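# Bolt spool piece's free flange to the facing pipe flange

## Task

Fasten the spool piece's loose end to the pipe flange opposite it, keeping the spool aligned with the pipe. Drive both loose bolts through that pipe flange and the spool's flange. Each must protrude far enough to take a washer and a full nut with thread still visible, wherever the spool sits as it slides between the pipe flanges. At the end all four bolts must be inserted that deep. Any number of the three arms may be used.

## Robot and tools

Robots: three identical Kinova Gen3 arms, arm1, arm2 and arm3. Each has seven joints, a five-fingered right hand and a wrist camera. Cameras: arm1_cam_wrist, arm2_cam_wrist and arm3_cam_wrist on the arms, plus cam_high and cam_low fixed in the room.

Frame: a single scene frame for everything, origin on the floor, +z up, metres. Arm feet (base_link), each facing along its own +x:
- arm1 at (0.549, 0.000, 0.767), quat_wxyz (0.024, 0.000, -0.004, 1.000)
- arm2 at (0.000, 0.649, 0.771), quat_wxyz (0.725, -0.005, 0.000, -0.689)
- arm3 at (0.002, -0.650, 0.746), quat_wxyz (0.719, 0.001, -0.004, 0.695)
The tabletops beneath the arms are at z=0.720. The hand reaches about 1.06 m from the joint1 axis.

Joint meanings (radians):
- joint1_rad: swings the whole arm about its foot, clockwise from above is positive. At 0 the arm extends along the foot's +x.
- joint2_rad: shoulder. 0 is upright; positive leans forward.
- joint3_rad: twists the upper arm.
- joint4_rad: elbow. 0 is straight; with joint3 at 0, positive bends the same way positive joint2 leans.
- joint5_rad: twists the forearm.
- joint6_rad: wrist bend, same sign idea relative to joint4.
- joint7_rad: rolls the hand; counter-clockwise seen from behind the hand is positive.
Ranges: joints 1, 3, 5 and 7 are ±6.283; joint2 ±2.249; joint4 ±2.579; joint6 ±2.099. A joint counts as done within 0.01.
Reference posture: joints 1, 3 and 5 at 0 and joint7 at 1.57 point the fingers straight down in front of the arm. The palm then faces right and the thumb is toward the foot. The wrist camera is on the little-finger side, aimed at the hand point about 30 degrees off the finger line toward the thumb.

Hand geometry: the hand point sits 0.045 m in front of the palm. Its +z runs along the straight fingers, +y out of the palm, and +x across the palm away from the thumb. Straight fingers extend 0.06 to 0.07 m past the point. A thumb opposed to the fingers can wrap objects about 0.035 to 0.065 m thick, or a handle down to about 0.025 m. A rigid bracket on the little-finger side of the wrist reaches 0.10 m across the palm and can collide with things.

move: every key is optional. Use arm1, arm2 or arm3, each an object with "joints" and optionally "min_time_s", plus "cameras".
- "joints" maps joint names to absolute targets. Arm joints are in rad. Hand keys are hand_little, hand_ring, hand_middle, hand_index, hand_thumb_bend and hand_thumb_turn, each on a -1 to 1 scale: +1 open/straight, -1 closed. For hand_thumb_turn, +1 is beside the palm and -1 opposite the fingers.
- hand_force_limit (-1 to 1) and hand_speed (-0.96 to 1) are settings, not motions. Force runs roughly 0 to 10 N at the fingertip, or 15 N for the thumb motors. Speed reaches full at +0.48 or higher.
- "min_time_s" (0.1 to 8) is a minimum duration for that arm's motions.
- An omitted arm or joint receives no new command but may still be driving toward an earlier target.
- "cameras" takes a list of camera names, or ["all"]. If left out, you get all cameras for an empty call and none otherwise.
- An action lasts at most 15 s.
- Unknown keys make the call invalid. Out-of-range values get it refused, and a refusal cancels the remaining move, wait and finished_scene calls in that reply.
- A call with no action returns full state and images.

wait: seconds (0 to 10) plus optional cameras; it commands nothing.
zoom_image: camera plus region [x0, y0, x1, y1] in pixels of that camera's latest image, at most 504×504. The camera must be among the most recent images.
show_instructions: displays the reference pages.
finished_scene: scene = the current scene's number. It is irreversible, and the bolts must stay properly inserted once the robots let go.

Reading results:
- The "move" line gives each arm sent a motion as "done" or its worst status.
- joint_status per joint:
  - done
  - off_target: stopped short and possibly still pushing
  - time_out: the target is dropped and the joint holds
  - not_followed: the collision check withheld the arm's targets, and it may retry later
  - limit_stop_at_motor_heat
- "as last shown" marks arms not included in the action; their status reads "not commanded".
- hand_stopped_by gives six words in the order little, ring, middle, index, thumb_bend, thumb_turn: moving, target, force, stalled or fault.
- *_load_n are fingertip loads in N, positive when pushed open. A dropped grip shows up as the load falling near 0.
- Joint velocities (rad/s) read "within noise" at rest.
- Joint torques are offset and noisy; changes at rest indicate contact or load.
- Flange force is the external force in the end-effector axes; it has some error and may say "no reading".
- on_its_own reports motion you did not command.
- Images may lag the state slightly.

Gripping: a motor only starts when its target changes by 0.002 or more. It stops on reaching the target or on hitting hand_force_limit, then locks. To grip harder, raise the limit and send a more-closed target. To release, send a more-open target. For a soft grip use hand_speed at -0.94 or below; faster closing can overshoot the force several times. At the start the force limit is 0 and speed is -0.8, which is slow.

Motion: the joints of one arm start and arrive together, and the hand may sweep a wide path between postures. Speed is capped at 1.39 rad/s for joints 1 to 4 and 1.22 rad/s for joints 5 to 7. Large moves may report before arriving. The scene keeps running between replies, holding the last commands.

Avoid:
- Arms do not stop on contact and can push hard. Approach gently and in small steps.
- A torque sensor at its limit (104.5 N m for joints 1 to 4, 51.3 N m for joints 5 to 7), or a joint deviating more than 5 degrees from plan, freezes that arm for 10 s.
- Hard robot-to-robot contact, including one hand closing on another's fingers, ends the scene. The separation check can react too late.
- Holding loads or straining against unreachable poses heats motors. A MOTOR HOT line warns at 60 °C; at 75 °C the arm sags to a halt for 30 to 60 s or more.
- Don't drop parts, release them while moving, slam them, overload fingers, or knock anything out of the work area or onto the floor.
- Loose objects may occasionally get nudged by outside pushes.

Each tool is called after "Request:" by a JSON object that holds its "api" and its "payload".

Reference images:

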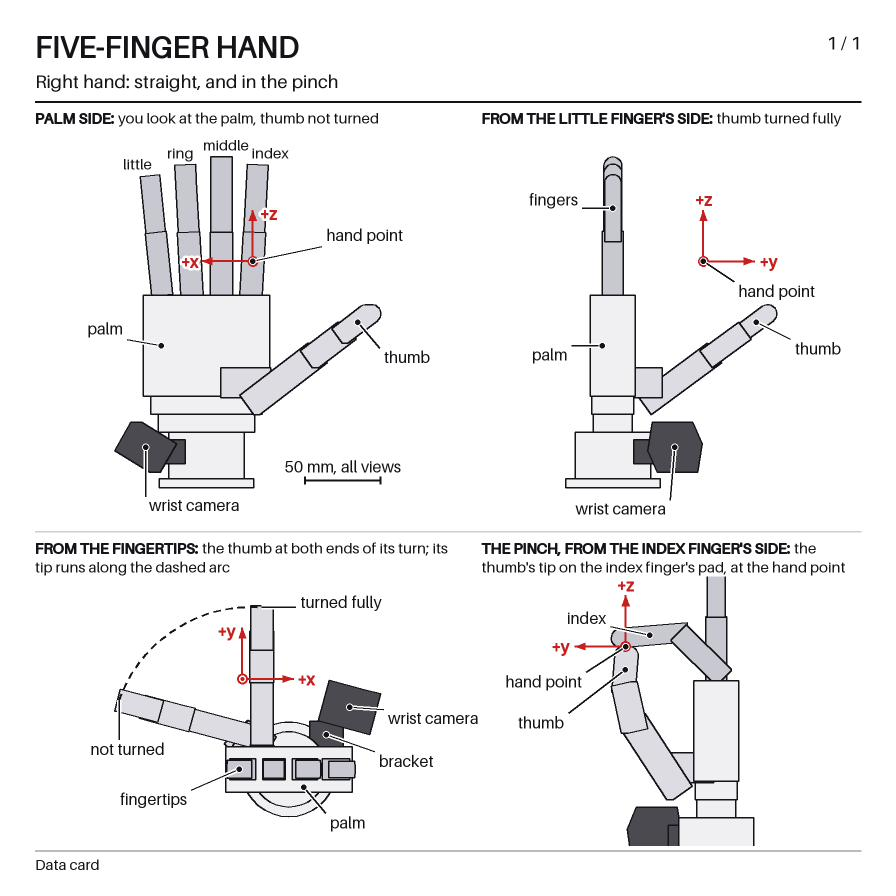

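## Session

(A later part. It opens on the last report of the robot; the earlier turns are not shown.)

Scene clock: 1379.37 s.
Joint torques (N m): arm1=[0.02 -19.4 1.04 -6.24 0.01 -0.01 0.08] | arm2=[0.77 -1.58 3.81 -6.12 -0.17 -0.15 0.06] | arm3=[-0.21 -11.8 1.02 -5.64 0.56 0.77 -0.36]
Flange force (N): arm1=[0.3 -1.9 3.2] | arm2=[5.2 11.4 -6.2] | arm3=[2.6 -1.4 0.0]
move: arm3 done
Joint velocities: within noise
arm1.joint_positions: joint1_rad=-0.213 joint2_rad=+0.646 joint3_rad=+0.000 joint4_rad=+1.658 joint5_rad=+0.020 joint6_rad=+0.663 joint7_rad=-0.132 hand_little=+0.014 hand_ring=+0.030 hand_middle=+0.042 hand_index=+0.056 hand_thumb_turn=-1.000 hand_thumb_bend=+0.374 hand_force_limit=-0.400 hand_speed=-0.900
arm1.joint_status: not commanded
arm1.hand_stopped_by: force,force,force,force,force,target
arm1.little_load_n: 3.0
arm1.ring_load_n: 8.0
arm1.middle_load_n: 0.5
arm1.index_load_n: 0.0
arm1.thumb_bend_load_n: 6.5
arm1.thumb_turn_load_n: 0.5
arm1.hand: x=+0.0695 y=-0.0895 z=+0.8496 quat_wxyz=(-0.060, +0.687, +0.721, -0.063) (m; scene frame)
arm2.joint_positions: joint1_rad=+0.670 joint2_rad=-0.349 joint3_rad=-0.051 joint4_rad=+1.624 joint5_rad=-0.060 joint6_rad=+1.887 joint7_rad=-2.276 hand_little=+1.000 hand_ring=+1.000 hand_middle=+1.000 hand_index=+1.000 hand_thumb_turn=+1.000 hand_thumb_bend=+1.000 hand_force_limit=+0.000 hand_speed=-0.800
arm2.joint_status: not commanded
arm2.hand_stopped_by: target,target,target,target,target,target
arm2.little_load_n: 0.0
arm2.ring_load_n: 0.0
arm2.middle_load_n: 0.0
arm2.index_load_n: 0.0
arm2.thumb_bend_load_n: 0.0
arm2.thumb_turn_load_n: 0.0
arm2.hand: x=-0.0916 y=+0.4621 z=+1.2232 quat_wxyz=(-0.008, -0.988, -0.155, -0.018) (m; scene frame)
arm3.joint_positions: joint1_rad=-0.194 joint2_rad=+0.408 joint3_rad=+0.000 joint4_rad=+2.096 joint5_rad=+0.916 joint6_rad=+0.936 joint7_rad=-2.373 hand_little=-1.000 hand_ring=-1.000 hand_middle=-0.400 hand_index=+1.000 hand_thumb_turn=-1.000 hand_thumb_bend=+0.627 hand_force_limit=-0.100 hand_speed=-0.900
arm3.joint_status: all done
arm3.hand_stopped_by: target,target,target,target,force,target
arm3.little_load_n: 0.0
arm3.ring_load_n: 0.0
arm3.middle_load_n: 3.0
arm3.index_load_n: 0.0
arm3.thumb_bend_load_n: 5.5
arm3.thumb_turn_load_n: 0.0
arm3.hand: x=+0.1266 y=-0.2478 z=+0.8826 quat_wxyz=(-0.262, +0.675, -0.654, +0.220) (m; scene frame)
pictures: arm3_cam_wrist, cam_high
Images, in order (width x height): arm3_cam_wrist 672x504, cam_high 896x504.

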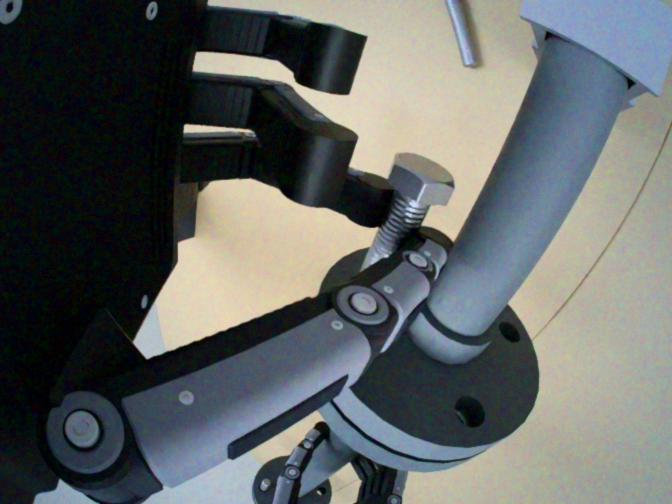

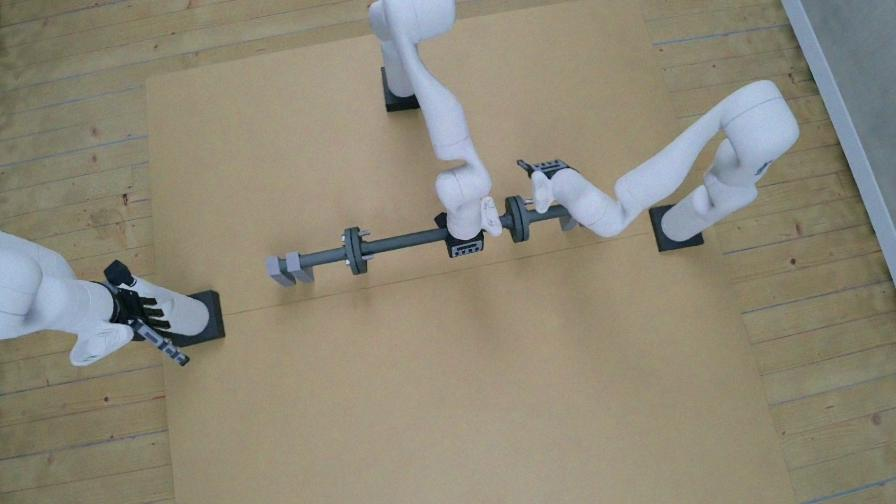

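Request:
{"api": "move", "payload": {"arm3": {"joints": {"joint1_rad": -0.1926, "joint2_rad": 0.4147, "joint3_rad": 0, "joint4_rad": 2.0838, "joint5_rad": 0.9126, "joint6_rad": 0.9392, "joint7_rad": -2.3664}, "min_time_s": 1.5}, "cameras": ["cam_high", "cam_low", "arm1_cam_wrist"]}}

Request:
{"api": "zoom_image", "payload": {"camera": "cam_high", "region": [505, 190, 545, 230]}}

Request:
{"api": "zoom_image", "payload": {"camera": "cam_low", "region": [585, 150, 685, 250]}}

Request:
{"api": "zoom_image", "payload": {"camera": "arm1_cam_wrist", "region": [290, 430, 350, 490]}}

Scene clock: 1392.57 s.
Joint torques (N m): arm1=[-0.16 -19.44 1.01 -6.37 0.07 -0.03 0.1] | arm2=[0.76 -1.59 3.81 -6.12 -0.12 -0.16 0.05] | arm3=[-0.31 -11.95 0.9 -5.72 0.58 0.73 -0.37]
Flange force (N): arm1=[0.7 -1.5 3.3] | arm2=[5.2 11.4 -6.2] | arm3=[2.7 -1.6 0.1]
move: arm3 done
Joint velocities: within noise
arm1, arm2: as last shown
arm1.ring_load_n: 7.5
arm3.joint_positions: joint1_rad=-0.193 joint2_rad=+0.415 joint3_rad=+0.000 joint4_rad=+2.084 joint5_rad=+0.913 joint6_rad=+0.939 joint7_rad=-2.366 hand_little=-1.000 hand_ring=-1.000 hand_middle=-0.400 hand_index=+1.000 hand_thumb_turn=-1.000 hand_thumb_bend=+0.627 hand_force_limit=-0.100 hand_speed=-0.900
arm3.joint_status: all done
arm3.hand_stopped_by: target,target,target,target,force,target
arm3.little_load_n: 0.0
arm3.ring_load_n: 0.0
arm3.middle_load_n: 3.0
arm3.index_load_n: -0.5
arm3.thumb_bend_load_n: 5.5
arm3.thumb_turn_load_n: 1.0
arm3.hand: x=+0.1264 y=-0.2438 z=+0.8826 quat_wxyz=(-0.262, +0.675, -0.654, +0.220) (m; scene frame)
pictures: arm1_cam_wrist, cam_high, cam_low
Images, in order (width x height): arm1_cam_wrist 672x504, cam_high 896x504, cam_low 896x504.

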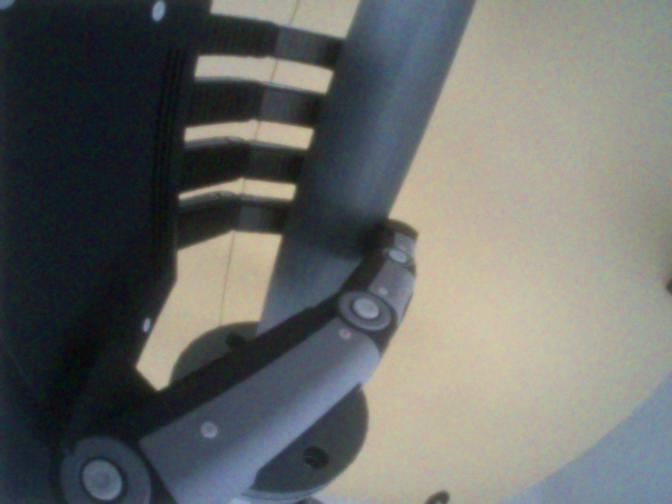

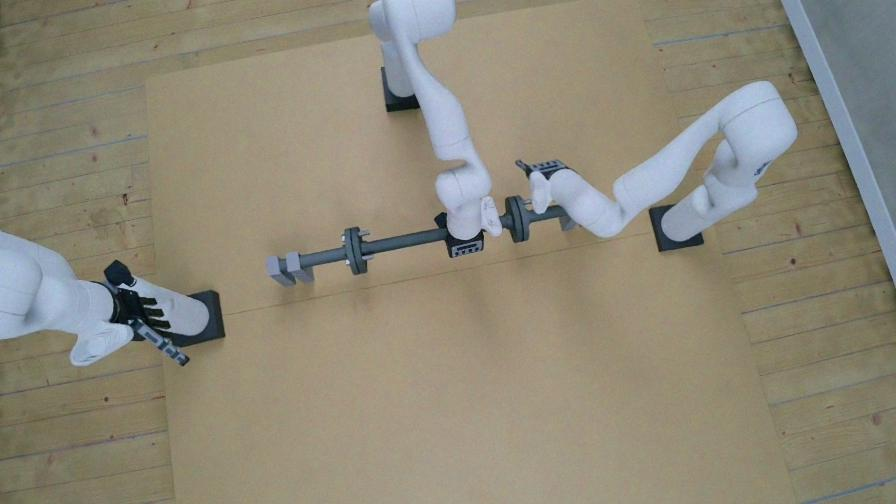

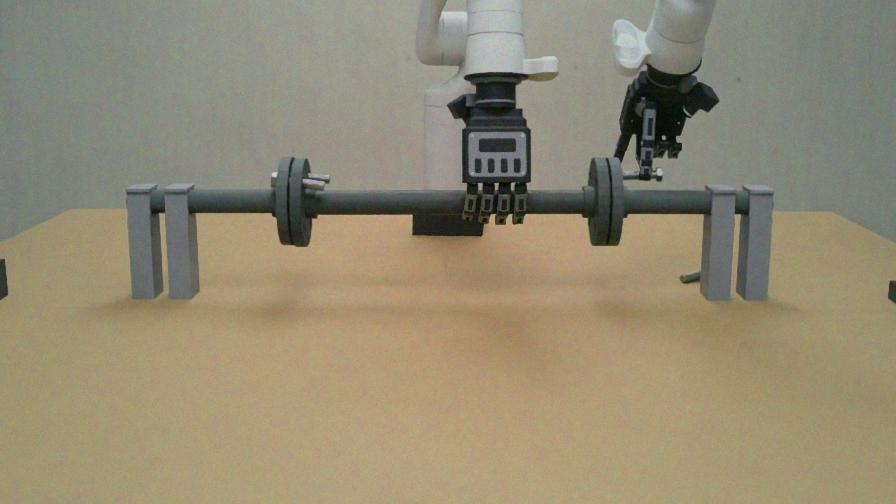

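Scaled by 12.600 from the camera's 896x504 image, which has a finer 1280x720 frame.

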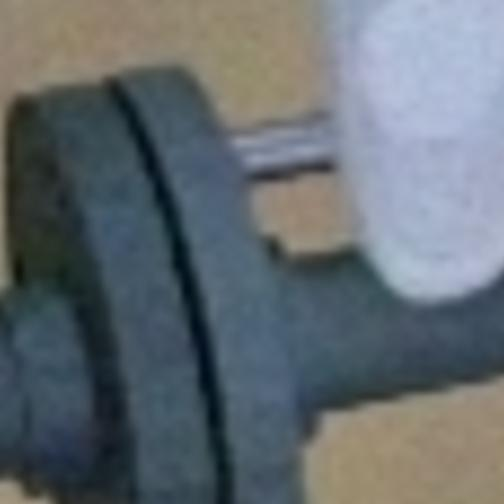

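Scaled by 5.040 from the camera's 896x504 image, which has a finer 1280x720 frame.

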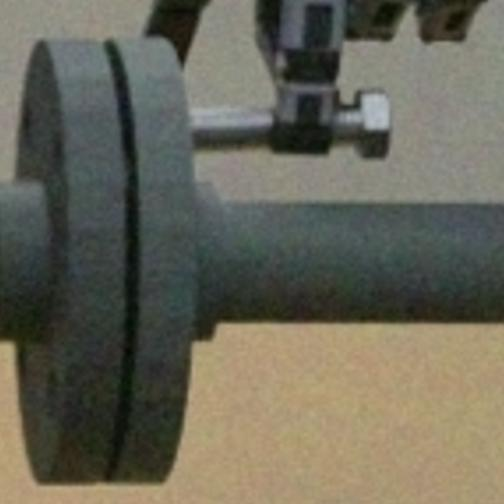

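Scaled by 8.400 from the camera's 672x504 image, which has a finer 960x720 frame.

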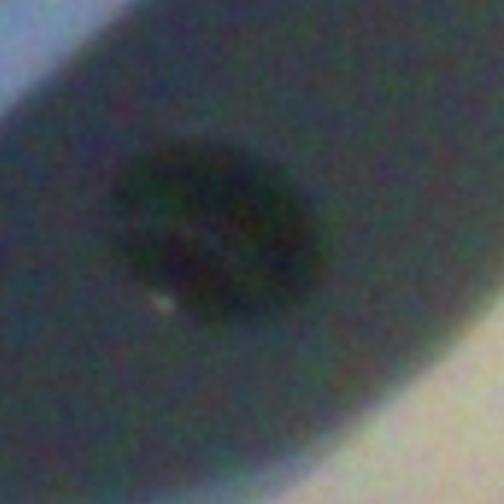

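Request:
{"api": "move", "payload": {"arm3": {"joints": {"joint1_rad": -0.19, "joint2_rad": 0.4278, "joint3_rad": 0, "joint4_rad": 2.0587, "joint5_rad": 0.9072, "joint6_rad": 0.9453, "joint7_rad": -2.3535}, "min_time_s": 2.5}, "cameras": ["cam_high", "cam_low", "arm1_cam_wrist"]}}

Request:
{"api": "zoom_image", "payload": {"camera": "cam_high", "region": [505, 190, 545, 230]}}

Request:
{"api": "zoom_image", "payload": {"camera": "cam_low", "region": [585, 150, 685, 250]}}

Request:
{"api": "zoom_image", "payload": {"camera": "arm1_cam_wrist", "region": [290, 430, 350, 490]}}

Scene clock: 1410.87 s.
Joint torques (N m): arm1=[-0.07 -19.41 1 -6.27 0.06 -0.03 0.05] | arm2=[0.74 -1.59 3.78 -6.16 -0.15 -0.16 0.06] | arm3=[-0.44 -12.31 0.84 -5.93 0.55 0.6 -0.41]
Flange force (N): arm1=[0.6 -1.9 3.2] | arm2=[5.2 11.3 -6.1] | arm3=[2.8 -1.8 0.3]
move: arm3 done
Joint velocities: within noise
arm1, arm2: as last shown
arm3.joint_positions: joint1_rad=-0.190 joint2_rad=+0.428 joint3_rad=+0.000 joint4_rad=+2.059 joint5_rad=+0.907 joint6_rad=+0.945 joint7_rad=-2.354 hand_little=-1.000 hand_ring=-1.000 hand_middle=-0.400 hand_index=+1.000 hand_thumb_turn=-1.000 hand_thumb_bend=+0.627 hand_force_limit=-0.100 hand_speed=-0.900
arm3.joint_status: all done
arm3.hand_stopped_by: target,target,target,target,force,target
arm3.little_load_n: 0.0
arm3.ring_load_n: 0.0
arm3.middle_load_n: 3.0
arm3.index_load_n: 0.0
arm3.thumb_bend_load_n: 5.0
arm3.thumb_turn_load_n: 1.0
arm3.hand: x=+0.1261 y=-0.2358 z=+0.8827 quat_wxyz=(-0.262, +0.675, -0.654, +0.220) (m; scene frame)
pictures: arm1_cam_wrist, cam_high, cam_low
Images, in order (width x height): arm1_cam_wrist 672x504, cam_high 896x504, cam_low 896x504.

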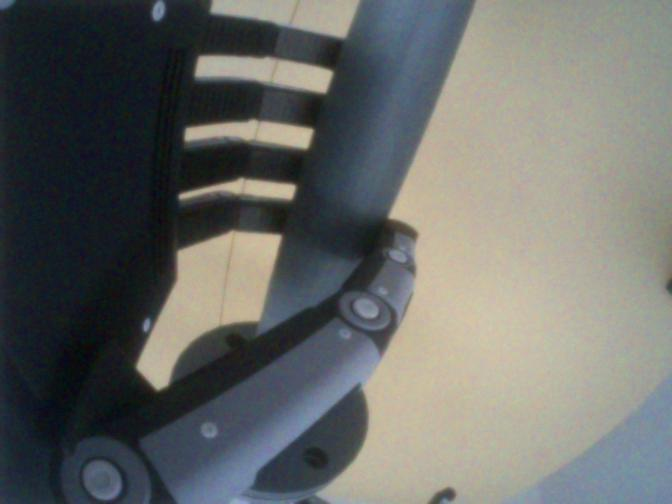

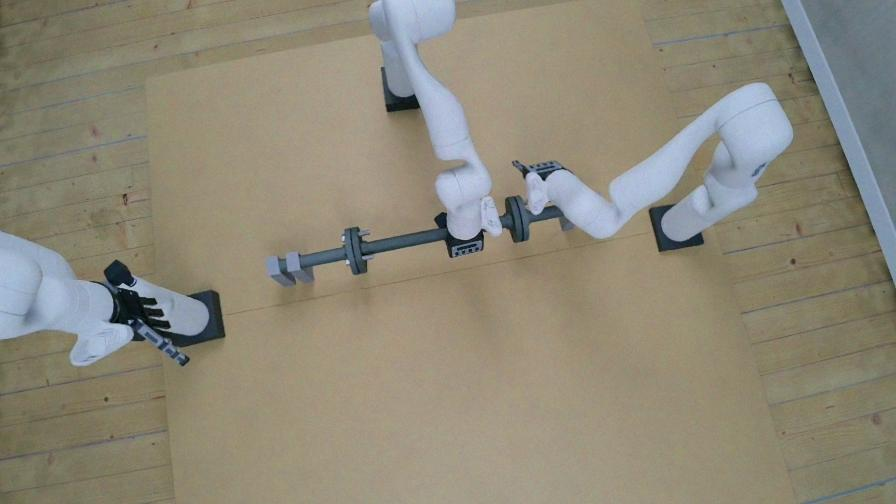

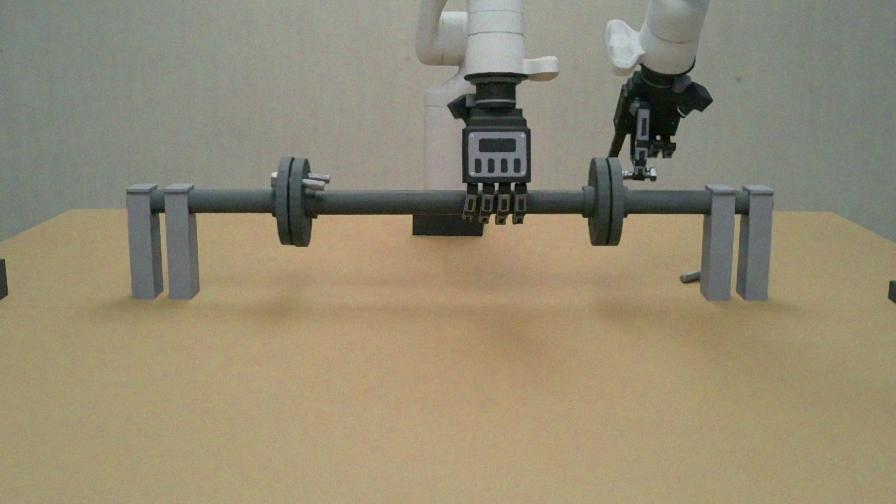

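Scaled by 12.600 from the camera's 896x504 image, which has a finer 1280x720 frame.

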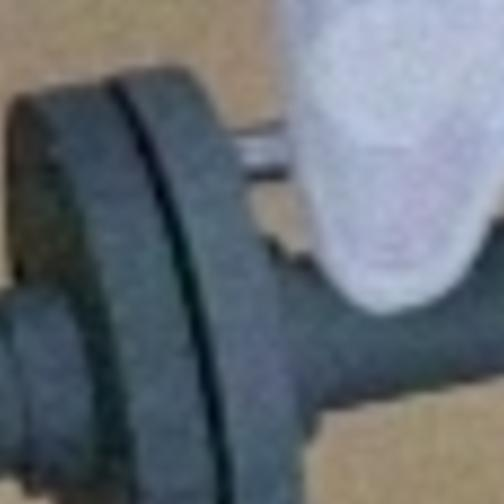

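Scaled by 5.040 from the camera's 896x504 image, which has a finer 1280x720 frame.

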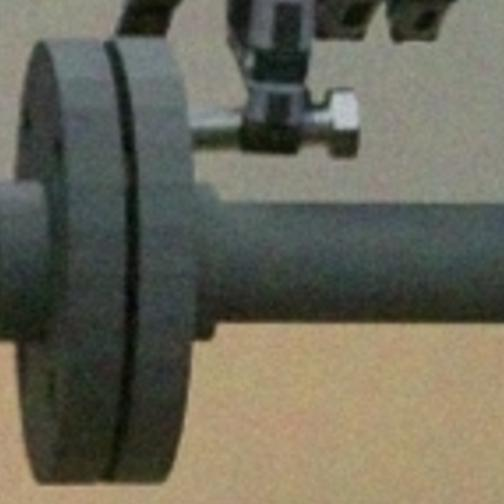

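Scaled by 8.400 from the camera's 672x504 image, which has a finer 960x720 frame.

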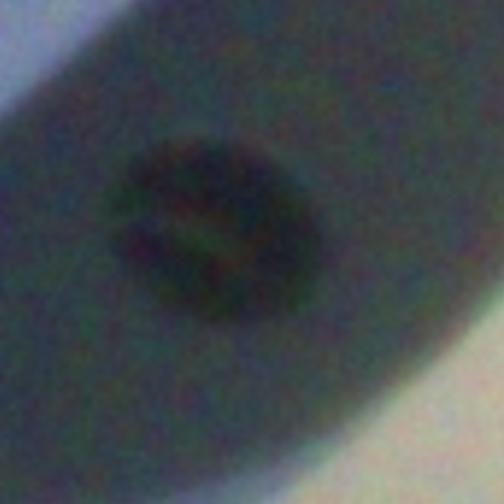

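Request:
{"api": "move", "payload": {"arm3": {"joints": {"joint1_rad": -0.19, "joint2_rad": 0.4302, "joint3_rad": 0, "joint4_rad": 2.0598, "joint5_rad": 0.9094, "joint6_rad": 0.9431, "joint7_rad": -2.357}, "min_time_s": 1}}}

Request:
{"api": "move", "payload": {"arm3": {"joints": {"joint1_rad": -0.1889, "joint2_rad": 0.4367, "joint3_rad": 0, "joint4_rad": 2.0472, "joint5_rad": 0.9066, "joint6_rad": 0.9464, "joint7_rad": -2.3506}, "min_time_s": 1.5}, "cameras": ["cam_high", "cam_low", "arm1_cam_wrist"]}}

Request:
{"api": "zoom_image", "payload": {"camera": "cam_low", "region": [585, 150, 685, 250]}}

Request:
{"api": "zoom_image", "payload": {"camera": "arm1_cam_wrist", "region": [290, 430, 350, 490]}}

Scene clock: 1425.83 s.
Joint torques (N m): arm1=[0 -19.51 1.06 -6.37 0.03 -0.02 0.09] | arm2=[0.75 -1.57 3.81 -6.11 -0.15 -0.15 0.08] | arm3=[-0.44 -12.24 0.8 -5.93 0.56 0.61 -0.39]
Flange force (N): arm1=[0.4 -1.6 3.4] | arm2=[5.3 11.5 -6.2] | arm3=[3.1 -1.9 0.2]
move: arm3 done
Joint velocities: within noise
arm1, arm2: as last shown
arm1.middle_load_n: 1.0
arm1.thumb_turn_load_n: 0.0
arm3.joint_positions: joint1_rad=-0.190 joint2_rad=+0.430 joint3_rad=+0.000 joint4_rad=+2.060 joint5_rad=+0.909 joint6_rad=+0.943 joint7_rad=-2.357 hand_little=-1.000 hand_ring=-1.000 hand_middle=-0.400 hand_index=+1.000 hand_thumb_turn=-1.000 hand_thumb_bend=+0.627 hand_force_limit=-0.100 hand_speed=-0.900
arm3.joint_status: all done
arm3.hand_stopped_by: target,target,target,target,force,target
arm3.little_load_n: 0.0
arm3.ring_load_n: 0.5
arm3.middle_load_n: 2.5
arm3.index_load_n: 0.0
arm3.thumb_bend_load_n: 5.0
arm3.thumb_turn_load_n: 1.5
arm3.hand: x=+0.1261 y=-0.2357 z=+0.8817 quat_wxyz=(-0.262, +0.675, -0.654, +0.220) (m; scene frame)
pictures: none

Scene clock: 1427.63 s.
Joint torques (N m): arm1=[-0.05 -19.47 1.06 -6.29 0.06 0.04 0.06] | arm2=[0.77 -1.54 3.84 -6.12 -0.16 -0.13 0.08] | arm3=[-0.56 -12.43 0.69 -6.02 0.54 0.5 -0.36]
Flange force (N): arm1=[0.6 -1.7 3.5] | arm2=[5.4 11.5 -6.1] | arm3=[3.1 -2.0 0.4]
move: arm3 done
Joint velocities: within noise
arm1, arm2: as last shown
arm1.middle_load_n: 0.5
arm3.joint_positions: joint1_rad=-0.189 joint2_rad=+0.437 joint3_rad=+0.000 joint4_rad=+2.047 joint5_rad=+0.907 joint6_rad=+0.946 joint7_rad=-2.351 hand_little=-1.000 hand_ring=-1.000 hand_middle=-0.400 hand_index=+1.000 hand_thumb_turn=-1.000 hand_thumb_bend=+0.627 hand_force_limit=-0.100 hand_speed=-0.900
arm3.joint_status: all done
arm3.hand_stopped_by: target,target,target,target,force,target
arm3.little_load_n: 0.0
arm3.ring_load_n: 0.0
arm3.middle_load_n: 3.0
arm3.index_load_n: 0.0
arm3.thumb_bend_load_n: 5.5
arm3.thumb_turn_load_n: 1.5
arm3.hand: x=+0.1260 y=-0.2317 z=+0.8817 quat_wxyz=(-0.262, +0.675, -0.654, +0.220) (m; scene frame)
pictures: arm1_cam_wrist, cam_high, cam_low
Images, in order (width x height): arm1_cam_wrist 672x504, cam_high 896x504, cam_low 896x504.

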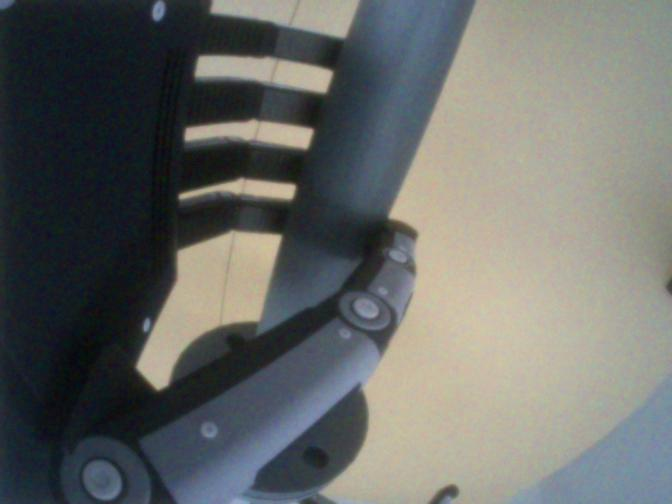

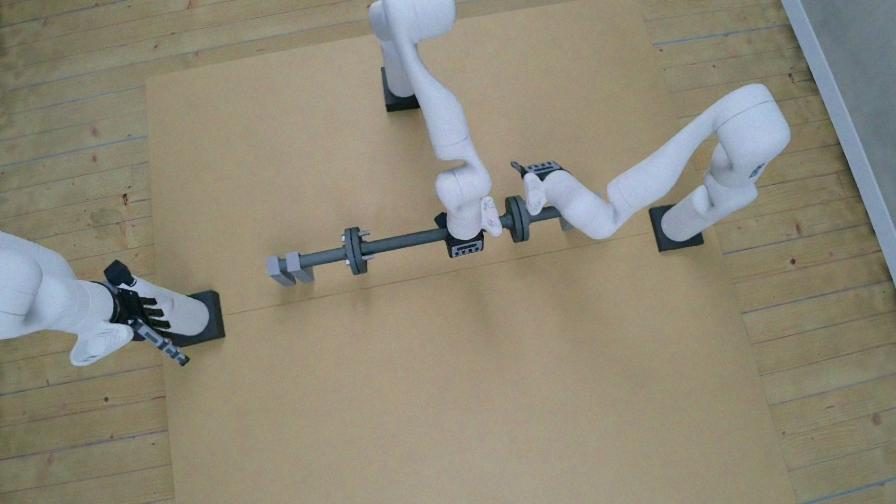

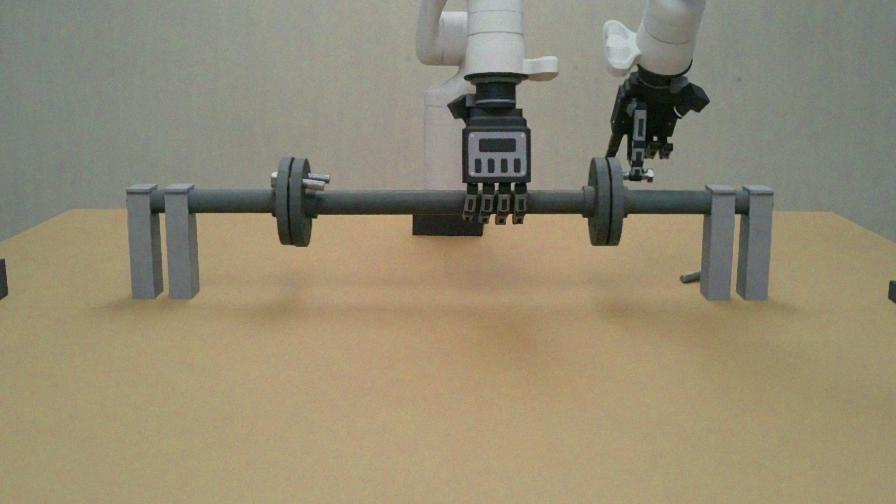

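Scaled by 5.040 from the camera's 896x504 image, which has a finer 1280x720 frame.

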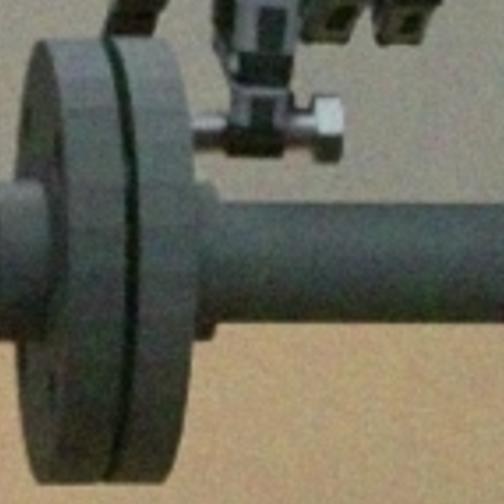

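Scaled by 8.400 from the camera's 672x504 image, which has a finer 960x720 frame.

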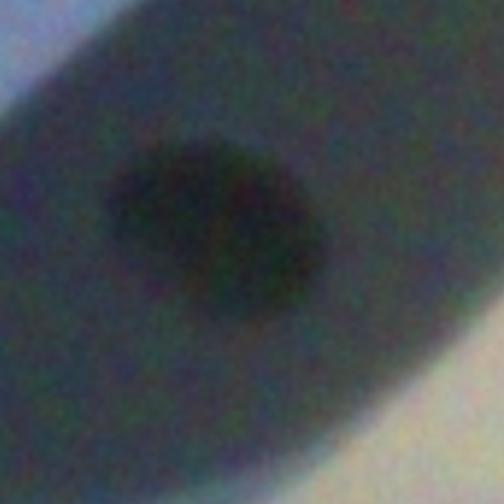

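Request:
{"api": "move", "payload": {"arm3": {"joints": {"joint1_rad": -0.1878, "joint2_rad": 0.4432, "joint3_rad": 0, "joint4_rad": 2.0345, "joint5_rad": 0.9037, "joint6_rad": 0.9496, "joint7_rad": -2.3442}, "min_time_s": 1.5}, "cameras": ["cam_high", "cam_low", "arm1_cam_wrist", "arm3_cam_wrist"]}}

Request:
{"api": "zoom_image", "payload": {"camera": "cam_low", "region": [585, 150, 685, 250]}}

Request:
{"api": "zoom_image", "payload": {"camera": "arm1_cam_wrist", "region": [290, 430, 350, 490]}}

Scene clock: 1441.60 s.
Joint torques (N m): arm1=[-0.01 -19.42 0.99 -6.27 0.1 -0.04 0.07] | arm2=[0.75 -1.53 3.82 -6.16 -0.14 -0.13 0.06] | arm3=[-0.76 -12.64 0.51 -6.18 0.5 0.35 -0.33]
Flange force (N): arm1=[0.4 -1.9 3.2] | arm2=[5.4 11.4 -5.9] | arm3=[3.3 -2.2 0.7]
move: arm3 done
Joint velocities: within noise
arm1, arm2: as last shown
arm1.thumb_turn_load_n: 0.5
arm3.joint_positions: joint1_rad=-0.188 joint2_rad=+0.443 joint3_rad=+0.000 joint4_rad=+2.035 joint5_rad=+0.904 joint6_rad=+0.950 joint7_rad=-2.344 hand_little=-1.000 hand_ring=-1.000 hand_middle=-0.400 hand_index=+1.000 hand_thumb_turn=-1.000 hand_thumb_bend=+0.627 hand_force_limit=-0.100 hand_speed=-0.900
arm3.joint_status: all done
arm3.hand_stopped_by: target,target,target,target,force,target
arm3.little_load_n: 0.0
arm3.ring_load_n: 0.0
arm3.middle_load_n: 3.0
arm3.index_load_n: 0.0
arm3.thumb_bend_load_n: 5.0
arm3.thumb_turn_load_n: 2.5
arm3.hand: x=+0.1257 y=-0.2277 z=+0.8818 quat_wxyz=(-0.262, +0.675, -0.654, +0.220) (m; scene frame)
pictures: arm1_cam_wrist, arm3_cam_wrist, cam_high, cam_low
Images, in order (width x height): arm1_cam_wrist 672x504, arm3_cam_wrist 672x504, cam_high 896x504, cam_low 896x504.

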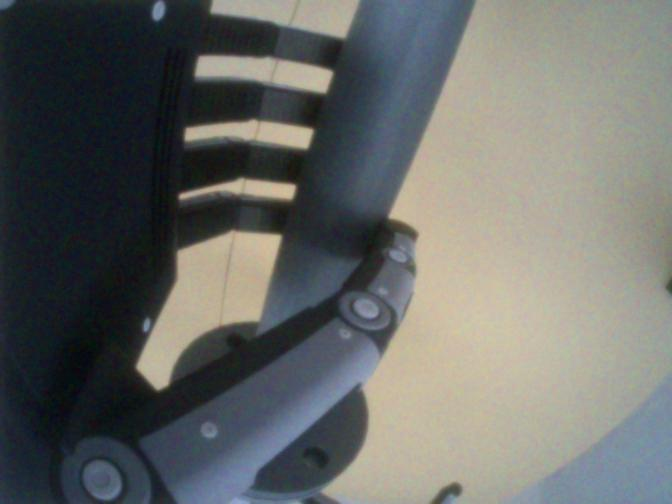

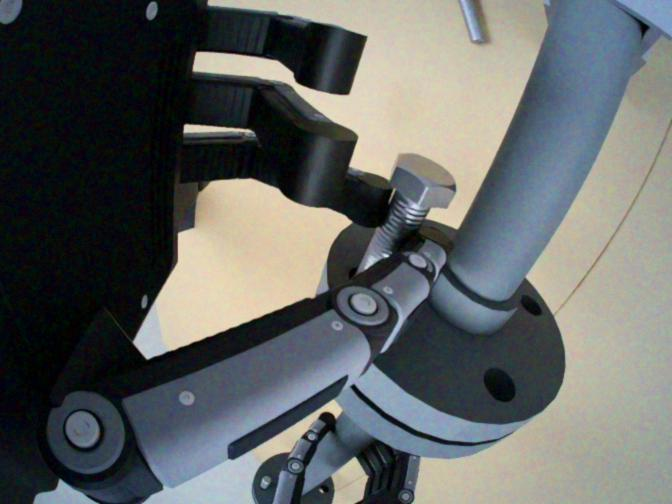

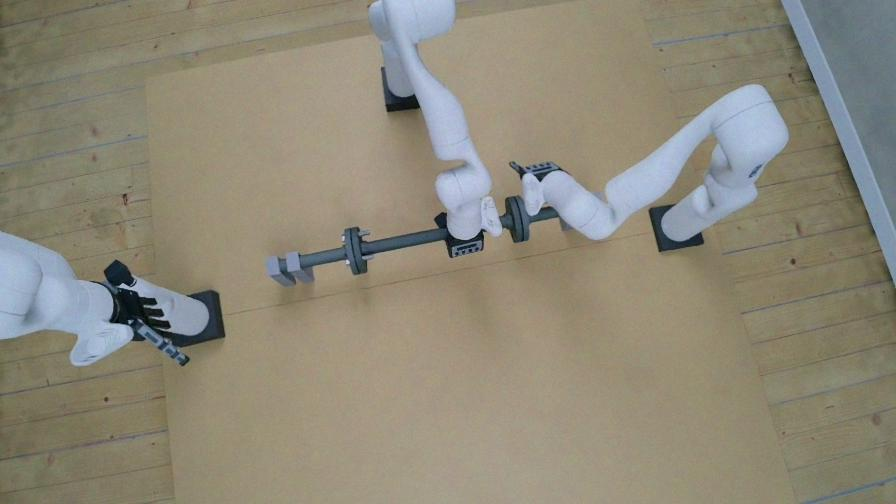

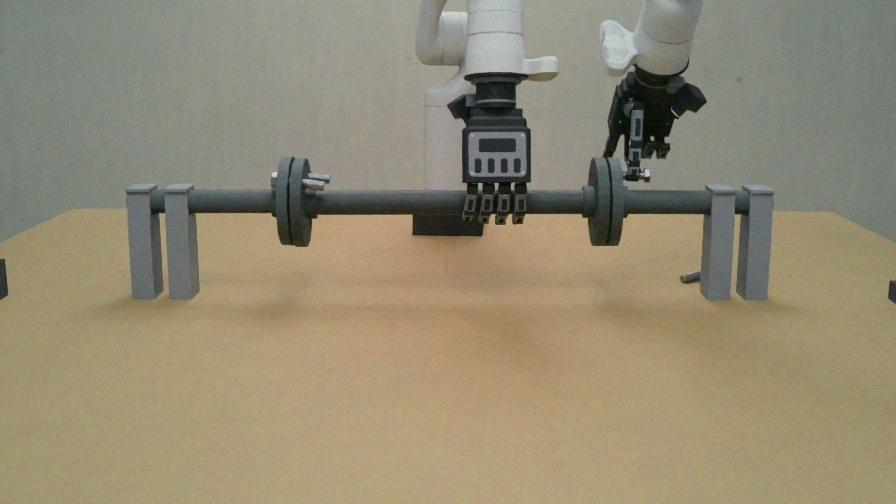

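Scaled by 5.040 from the camera's 896x504 image, which has a finer 1280x720 frame.

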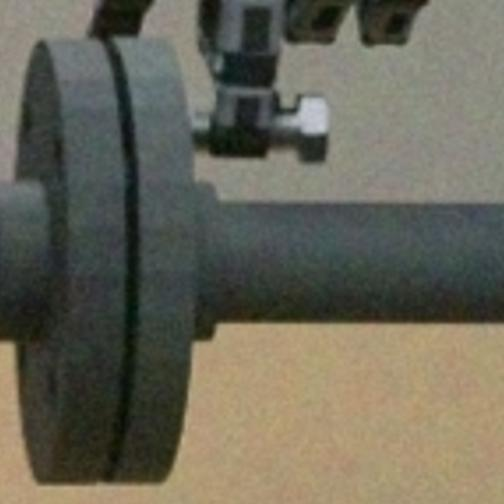

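Scaled by 8.400 from the camera's 672x504 image, which has a finer 960x720 frame.

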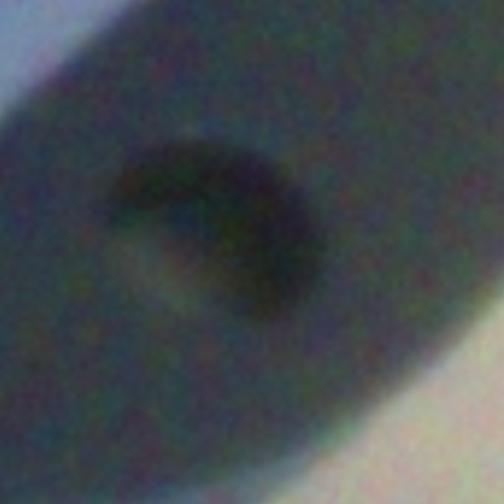

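Request:
{"api": "move", "payload": {"arm3": {"joints": {"joint1_rad": -0.1845, "joint2_rad": 0.4497, "joint3_rad": 0, "joint4_rad": 2.0219, "joint5_rad": 0.9023, "joint6_rad": 0.9518, "joint7_rad": -2.3372}, "min_time_s": 1.5}, "cameras": ["cam_high", "cam_low", "arm1_cam_wrist"]}}

Request:
{"api": "zoom_image", "payload": {"camera": "arm1_cam_wrist", "region": [290, 430, 350, 490]}}

Request:
{"api": "zoom_image", "payload": {"camera": "cam_low", "region": [585, 150, 685, 250]}}

Scene clock: 1457.07 s.
Joint torques (N m): arm1=[-0.14 -19.62 0.92 -6.45 0.02 -0.05 0.04] | arm2=[0.76 -1.52 3.83 -6.14 -0.15 -0.14 0.04] | arm3=[-0.6 -12.86 0.66 -6.18 0.54 0.41 -0.4]
Flange force (N): arm1=[0.8 -1.6 3.6] | arm2=[5.3 11.3 -6.0] | arm3=[3.1 -1.9 0.5]
move: arm3 done
Joint velocities: within noise
arm1, arm2: as last shown
arm1.ring_load_n: 8.0
arm3.joint_positions: joint1_rad=-0.184 joint2_rad=+0.450 joint3_rad=+0.000 joint4_rad=+2.022 joint5_rad=+0.902 joint6_rad=+0.952 joint7_rad=-2.337 hand_little=-1.000 hand_ring=-1.000 hand_middle=-0.400 hand_index=+1.000 hand_thumb_turn=-1.000 hand_thumb_bend=+0.627 hand_force_limit=-0.100 hand_speed=-0.900
arm3.joint_status: all done
arm3.hand_stopped_by: target,target,target,target,force,target
arm3.little_load_n: 0.0
arm3.ring_load_n: 0.0
arm3.middle_load_n: 3.0
arm3.index_load_n: 0.0
arm3.thumb_bend_load_n: 5.5
arm3.thumb_turn_load_n: 1.0
arm3.hand: x=+0.1264 y=-0.2235 z=+0.8819 quat_wxyz=(-0.262, +0.675, -0.654, +0.220) (m; scene frame)
pictures: arm1_cam_wrist, cam_high, cam_low
Images, in order (width x height): arm1_cam_wrist 672x504, cam_high 896x504, cam_low 896x504.

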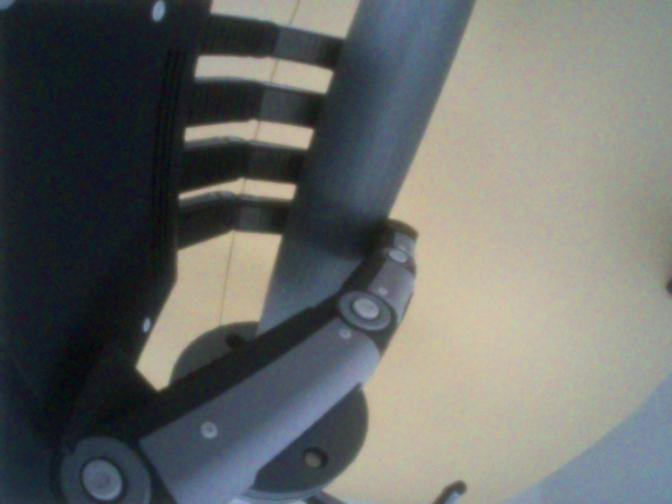

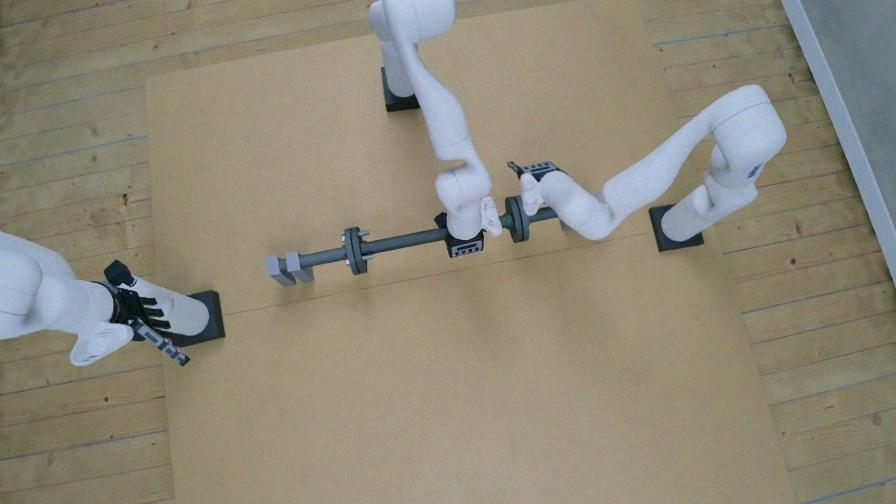

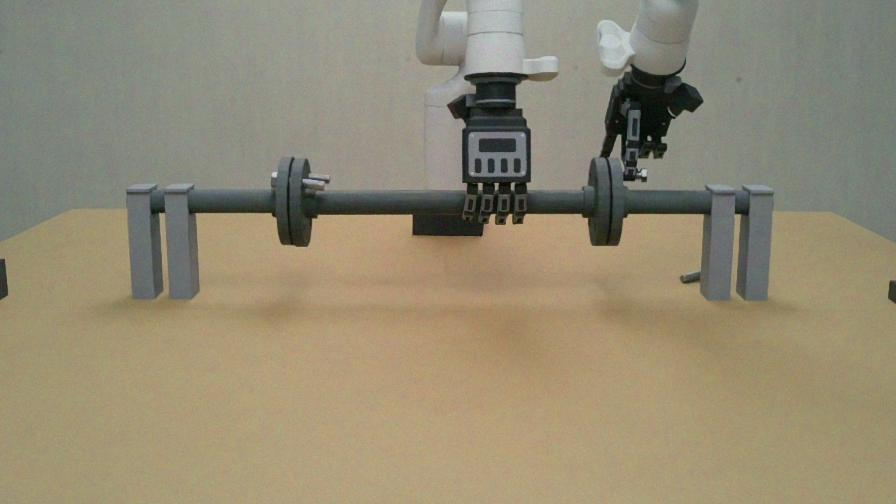

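Scaled by 8.400 from the camera's 672x504 image, which has a finer 960x720 frame.

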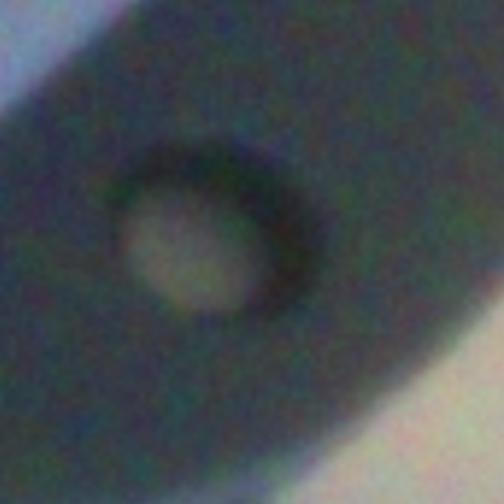

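Scaled by 5.040 from the camera's 896x504 image, which has a finer 1280x720 frame.

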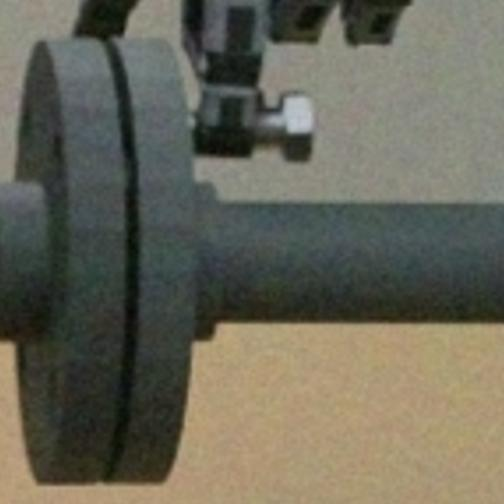

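Request:
{"api": "move", "payload": {"arm3": {"joints": {"joint1_rad": -0.1823, "joint2_rad": 0.4595, "joint3_rad": 0, "joint4_rad": 2.003, "joint5_rad": 0.8984, "joint6_rad": 0.9565, "joint7_rad": -2.3274}, "min_time_s": 1.8}, "cameras": ["cam_high", "cam_low", "arm1_cam_wrist"]}}

Request:
{"api": "zoom_image", "payload": {"camera": "arm1_cam_wrist", "region": [290, 430, 350, 490]}}

Request:
{"api": "zoom_image", "payload": {"camera": "cam_low", "region": [585, 150, 685, 250]}}

Request:
{"api": "zoom_image", "payload": {"camera": "cam_high", "region": [505, 190, 545, 230]}}

Scene clock: 1476.93 s.
Joint torques (N m): arm1=[-0.09 -19.75 0.99 -6.72 0.01 -0.12 0.04] | arm2=[0.74 -1.55 3.75 -6.12 -0.13 -0.13 0.06] | arm3=[-1.27 -13.34 0.03 -6.93 0.45 -0.01 -0.49]
Flange force (N): arm1=[0.7 -0.9 3.8] | arm2=[5.2 11.3 -6.1] | arm3=[4.3 -2.9 1.7]
move: arm3 done
Joint velocities: within noise
arm1, arm2: as last shown
arm1.ring_load_n: 7.5
arm1.thumb_bend_load_n: 7.0
arm1.thumb_turn_load_n: 0.0
arm3.joint_positions: joint1_rad=-0.182 joint2_rad=+0.460 joint3_rad=+0.000 joint4_rad=+2.003 joint5_rad=+0.898 joint6_rad=+0.956 joint7_rad=-2.327 hand_little=-1.000 hand_ring=-1.000 hand_middle=-0.400 hand_index=+1.000 hand_thumb_turn=-1.000 hand_thumb_bend=+0.627 hand_force_limit=-0.100 hand_speed=-0.900
arm3.joint_status: all done
arm3.hand_stopped_by: target,target,target,target,force,target
arm3.little_load_n: 0.5
arm3.ring_load_n: 0.0
arm3.middle_load_n: 4.0
arm3.index_load_n: 0.0
arm3.thumb_bend_load_n: 4.5
arm3.thumb_turn_load_n: 1.5
arm3.hand: x=+0.1264 y=-0.2176 z=+0.8819 quat_wxyz=(-0.262, +0.675, -0.654, +0.220) (m; scene frame)
pictures: arm1_cam_wrist, cam_high, cam_low
Images, in order (width x height): arm1_cam_wrist 672x504, cam_high 896x504, cam_low 896x504.

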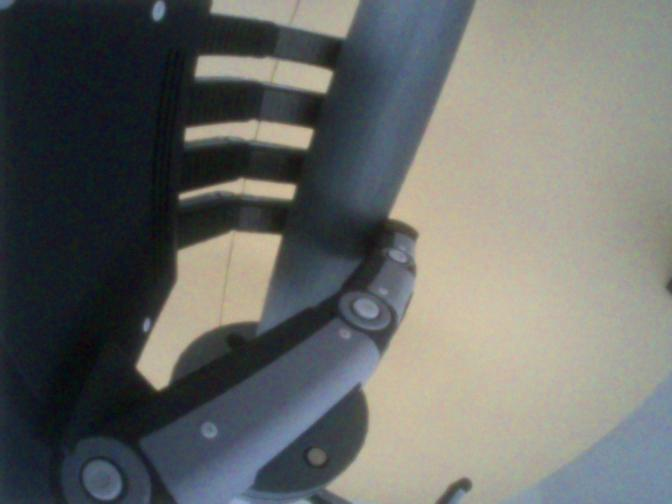

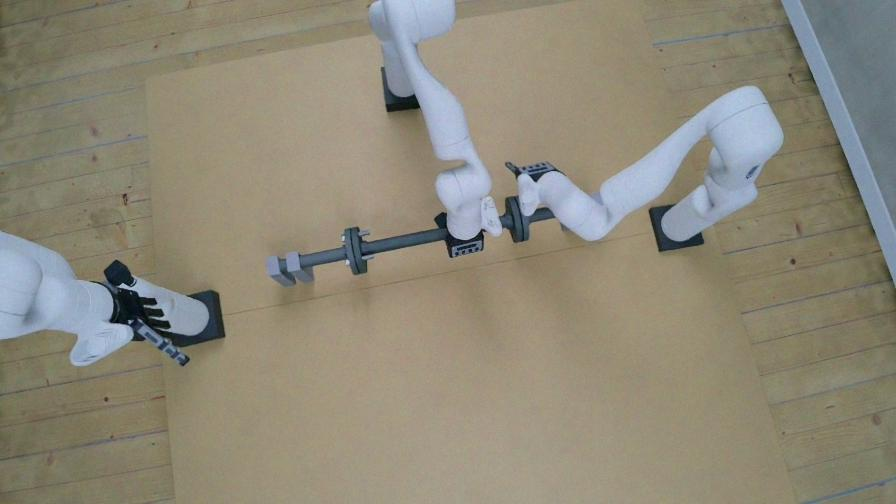

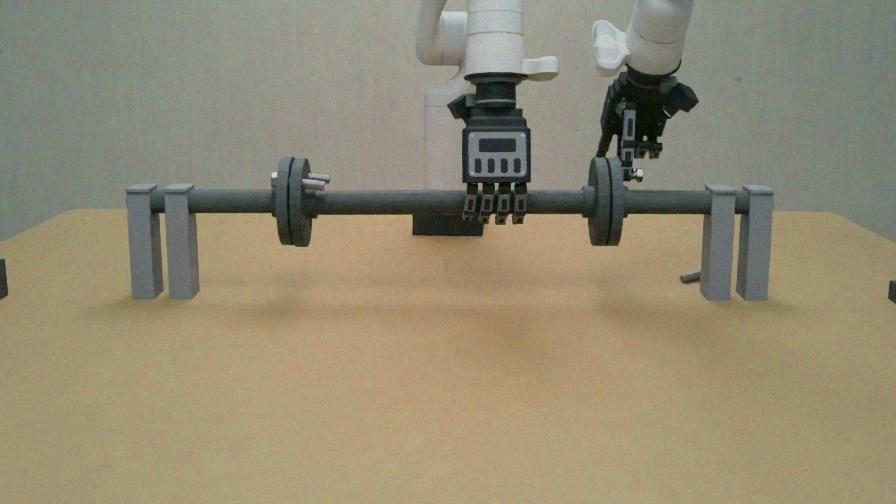

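Scaled by 8.400 from the camera's 672x504 image, which has a finer 960x720 frame.

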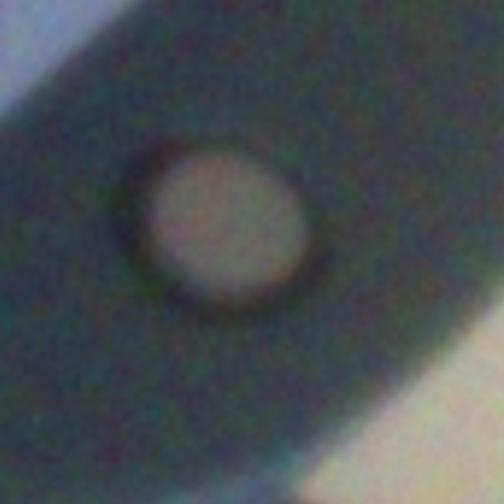

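Scaled by 5.040 from the camera's 896x504 image, which has a finer 1280x720 frame.

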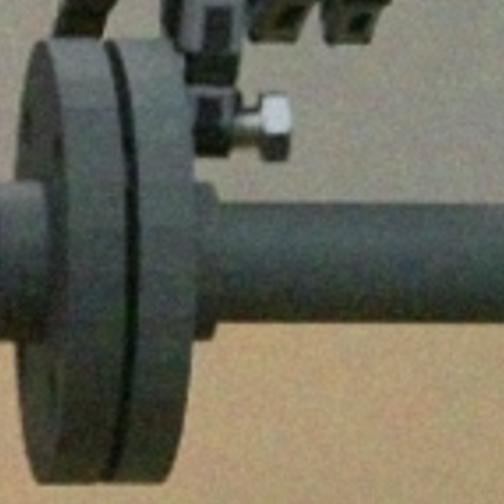

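Scaled by 12.600 from the camera's 896x504 image, which has a finer 1280x720 frame.

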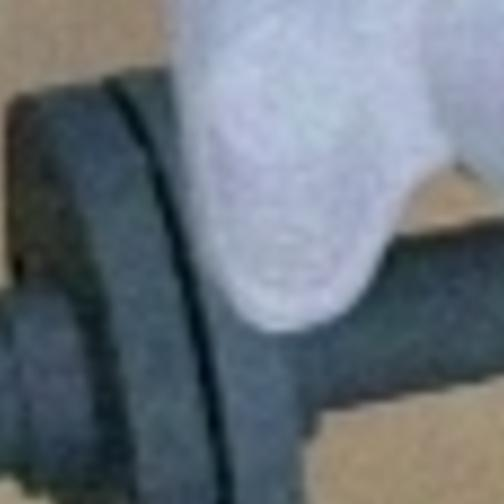

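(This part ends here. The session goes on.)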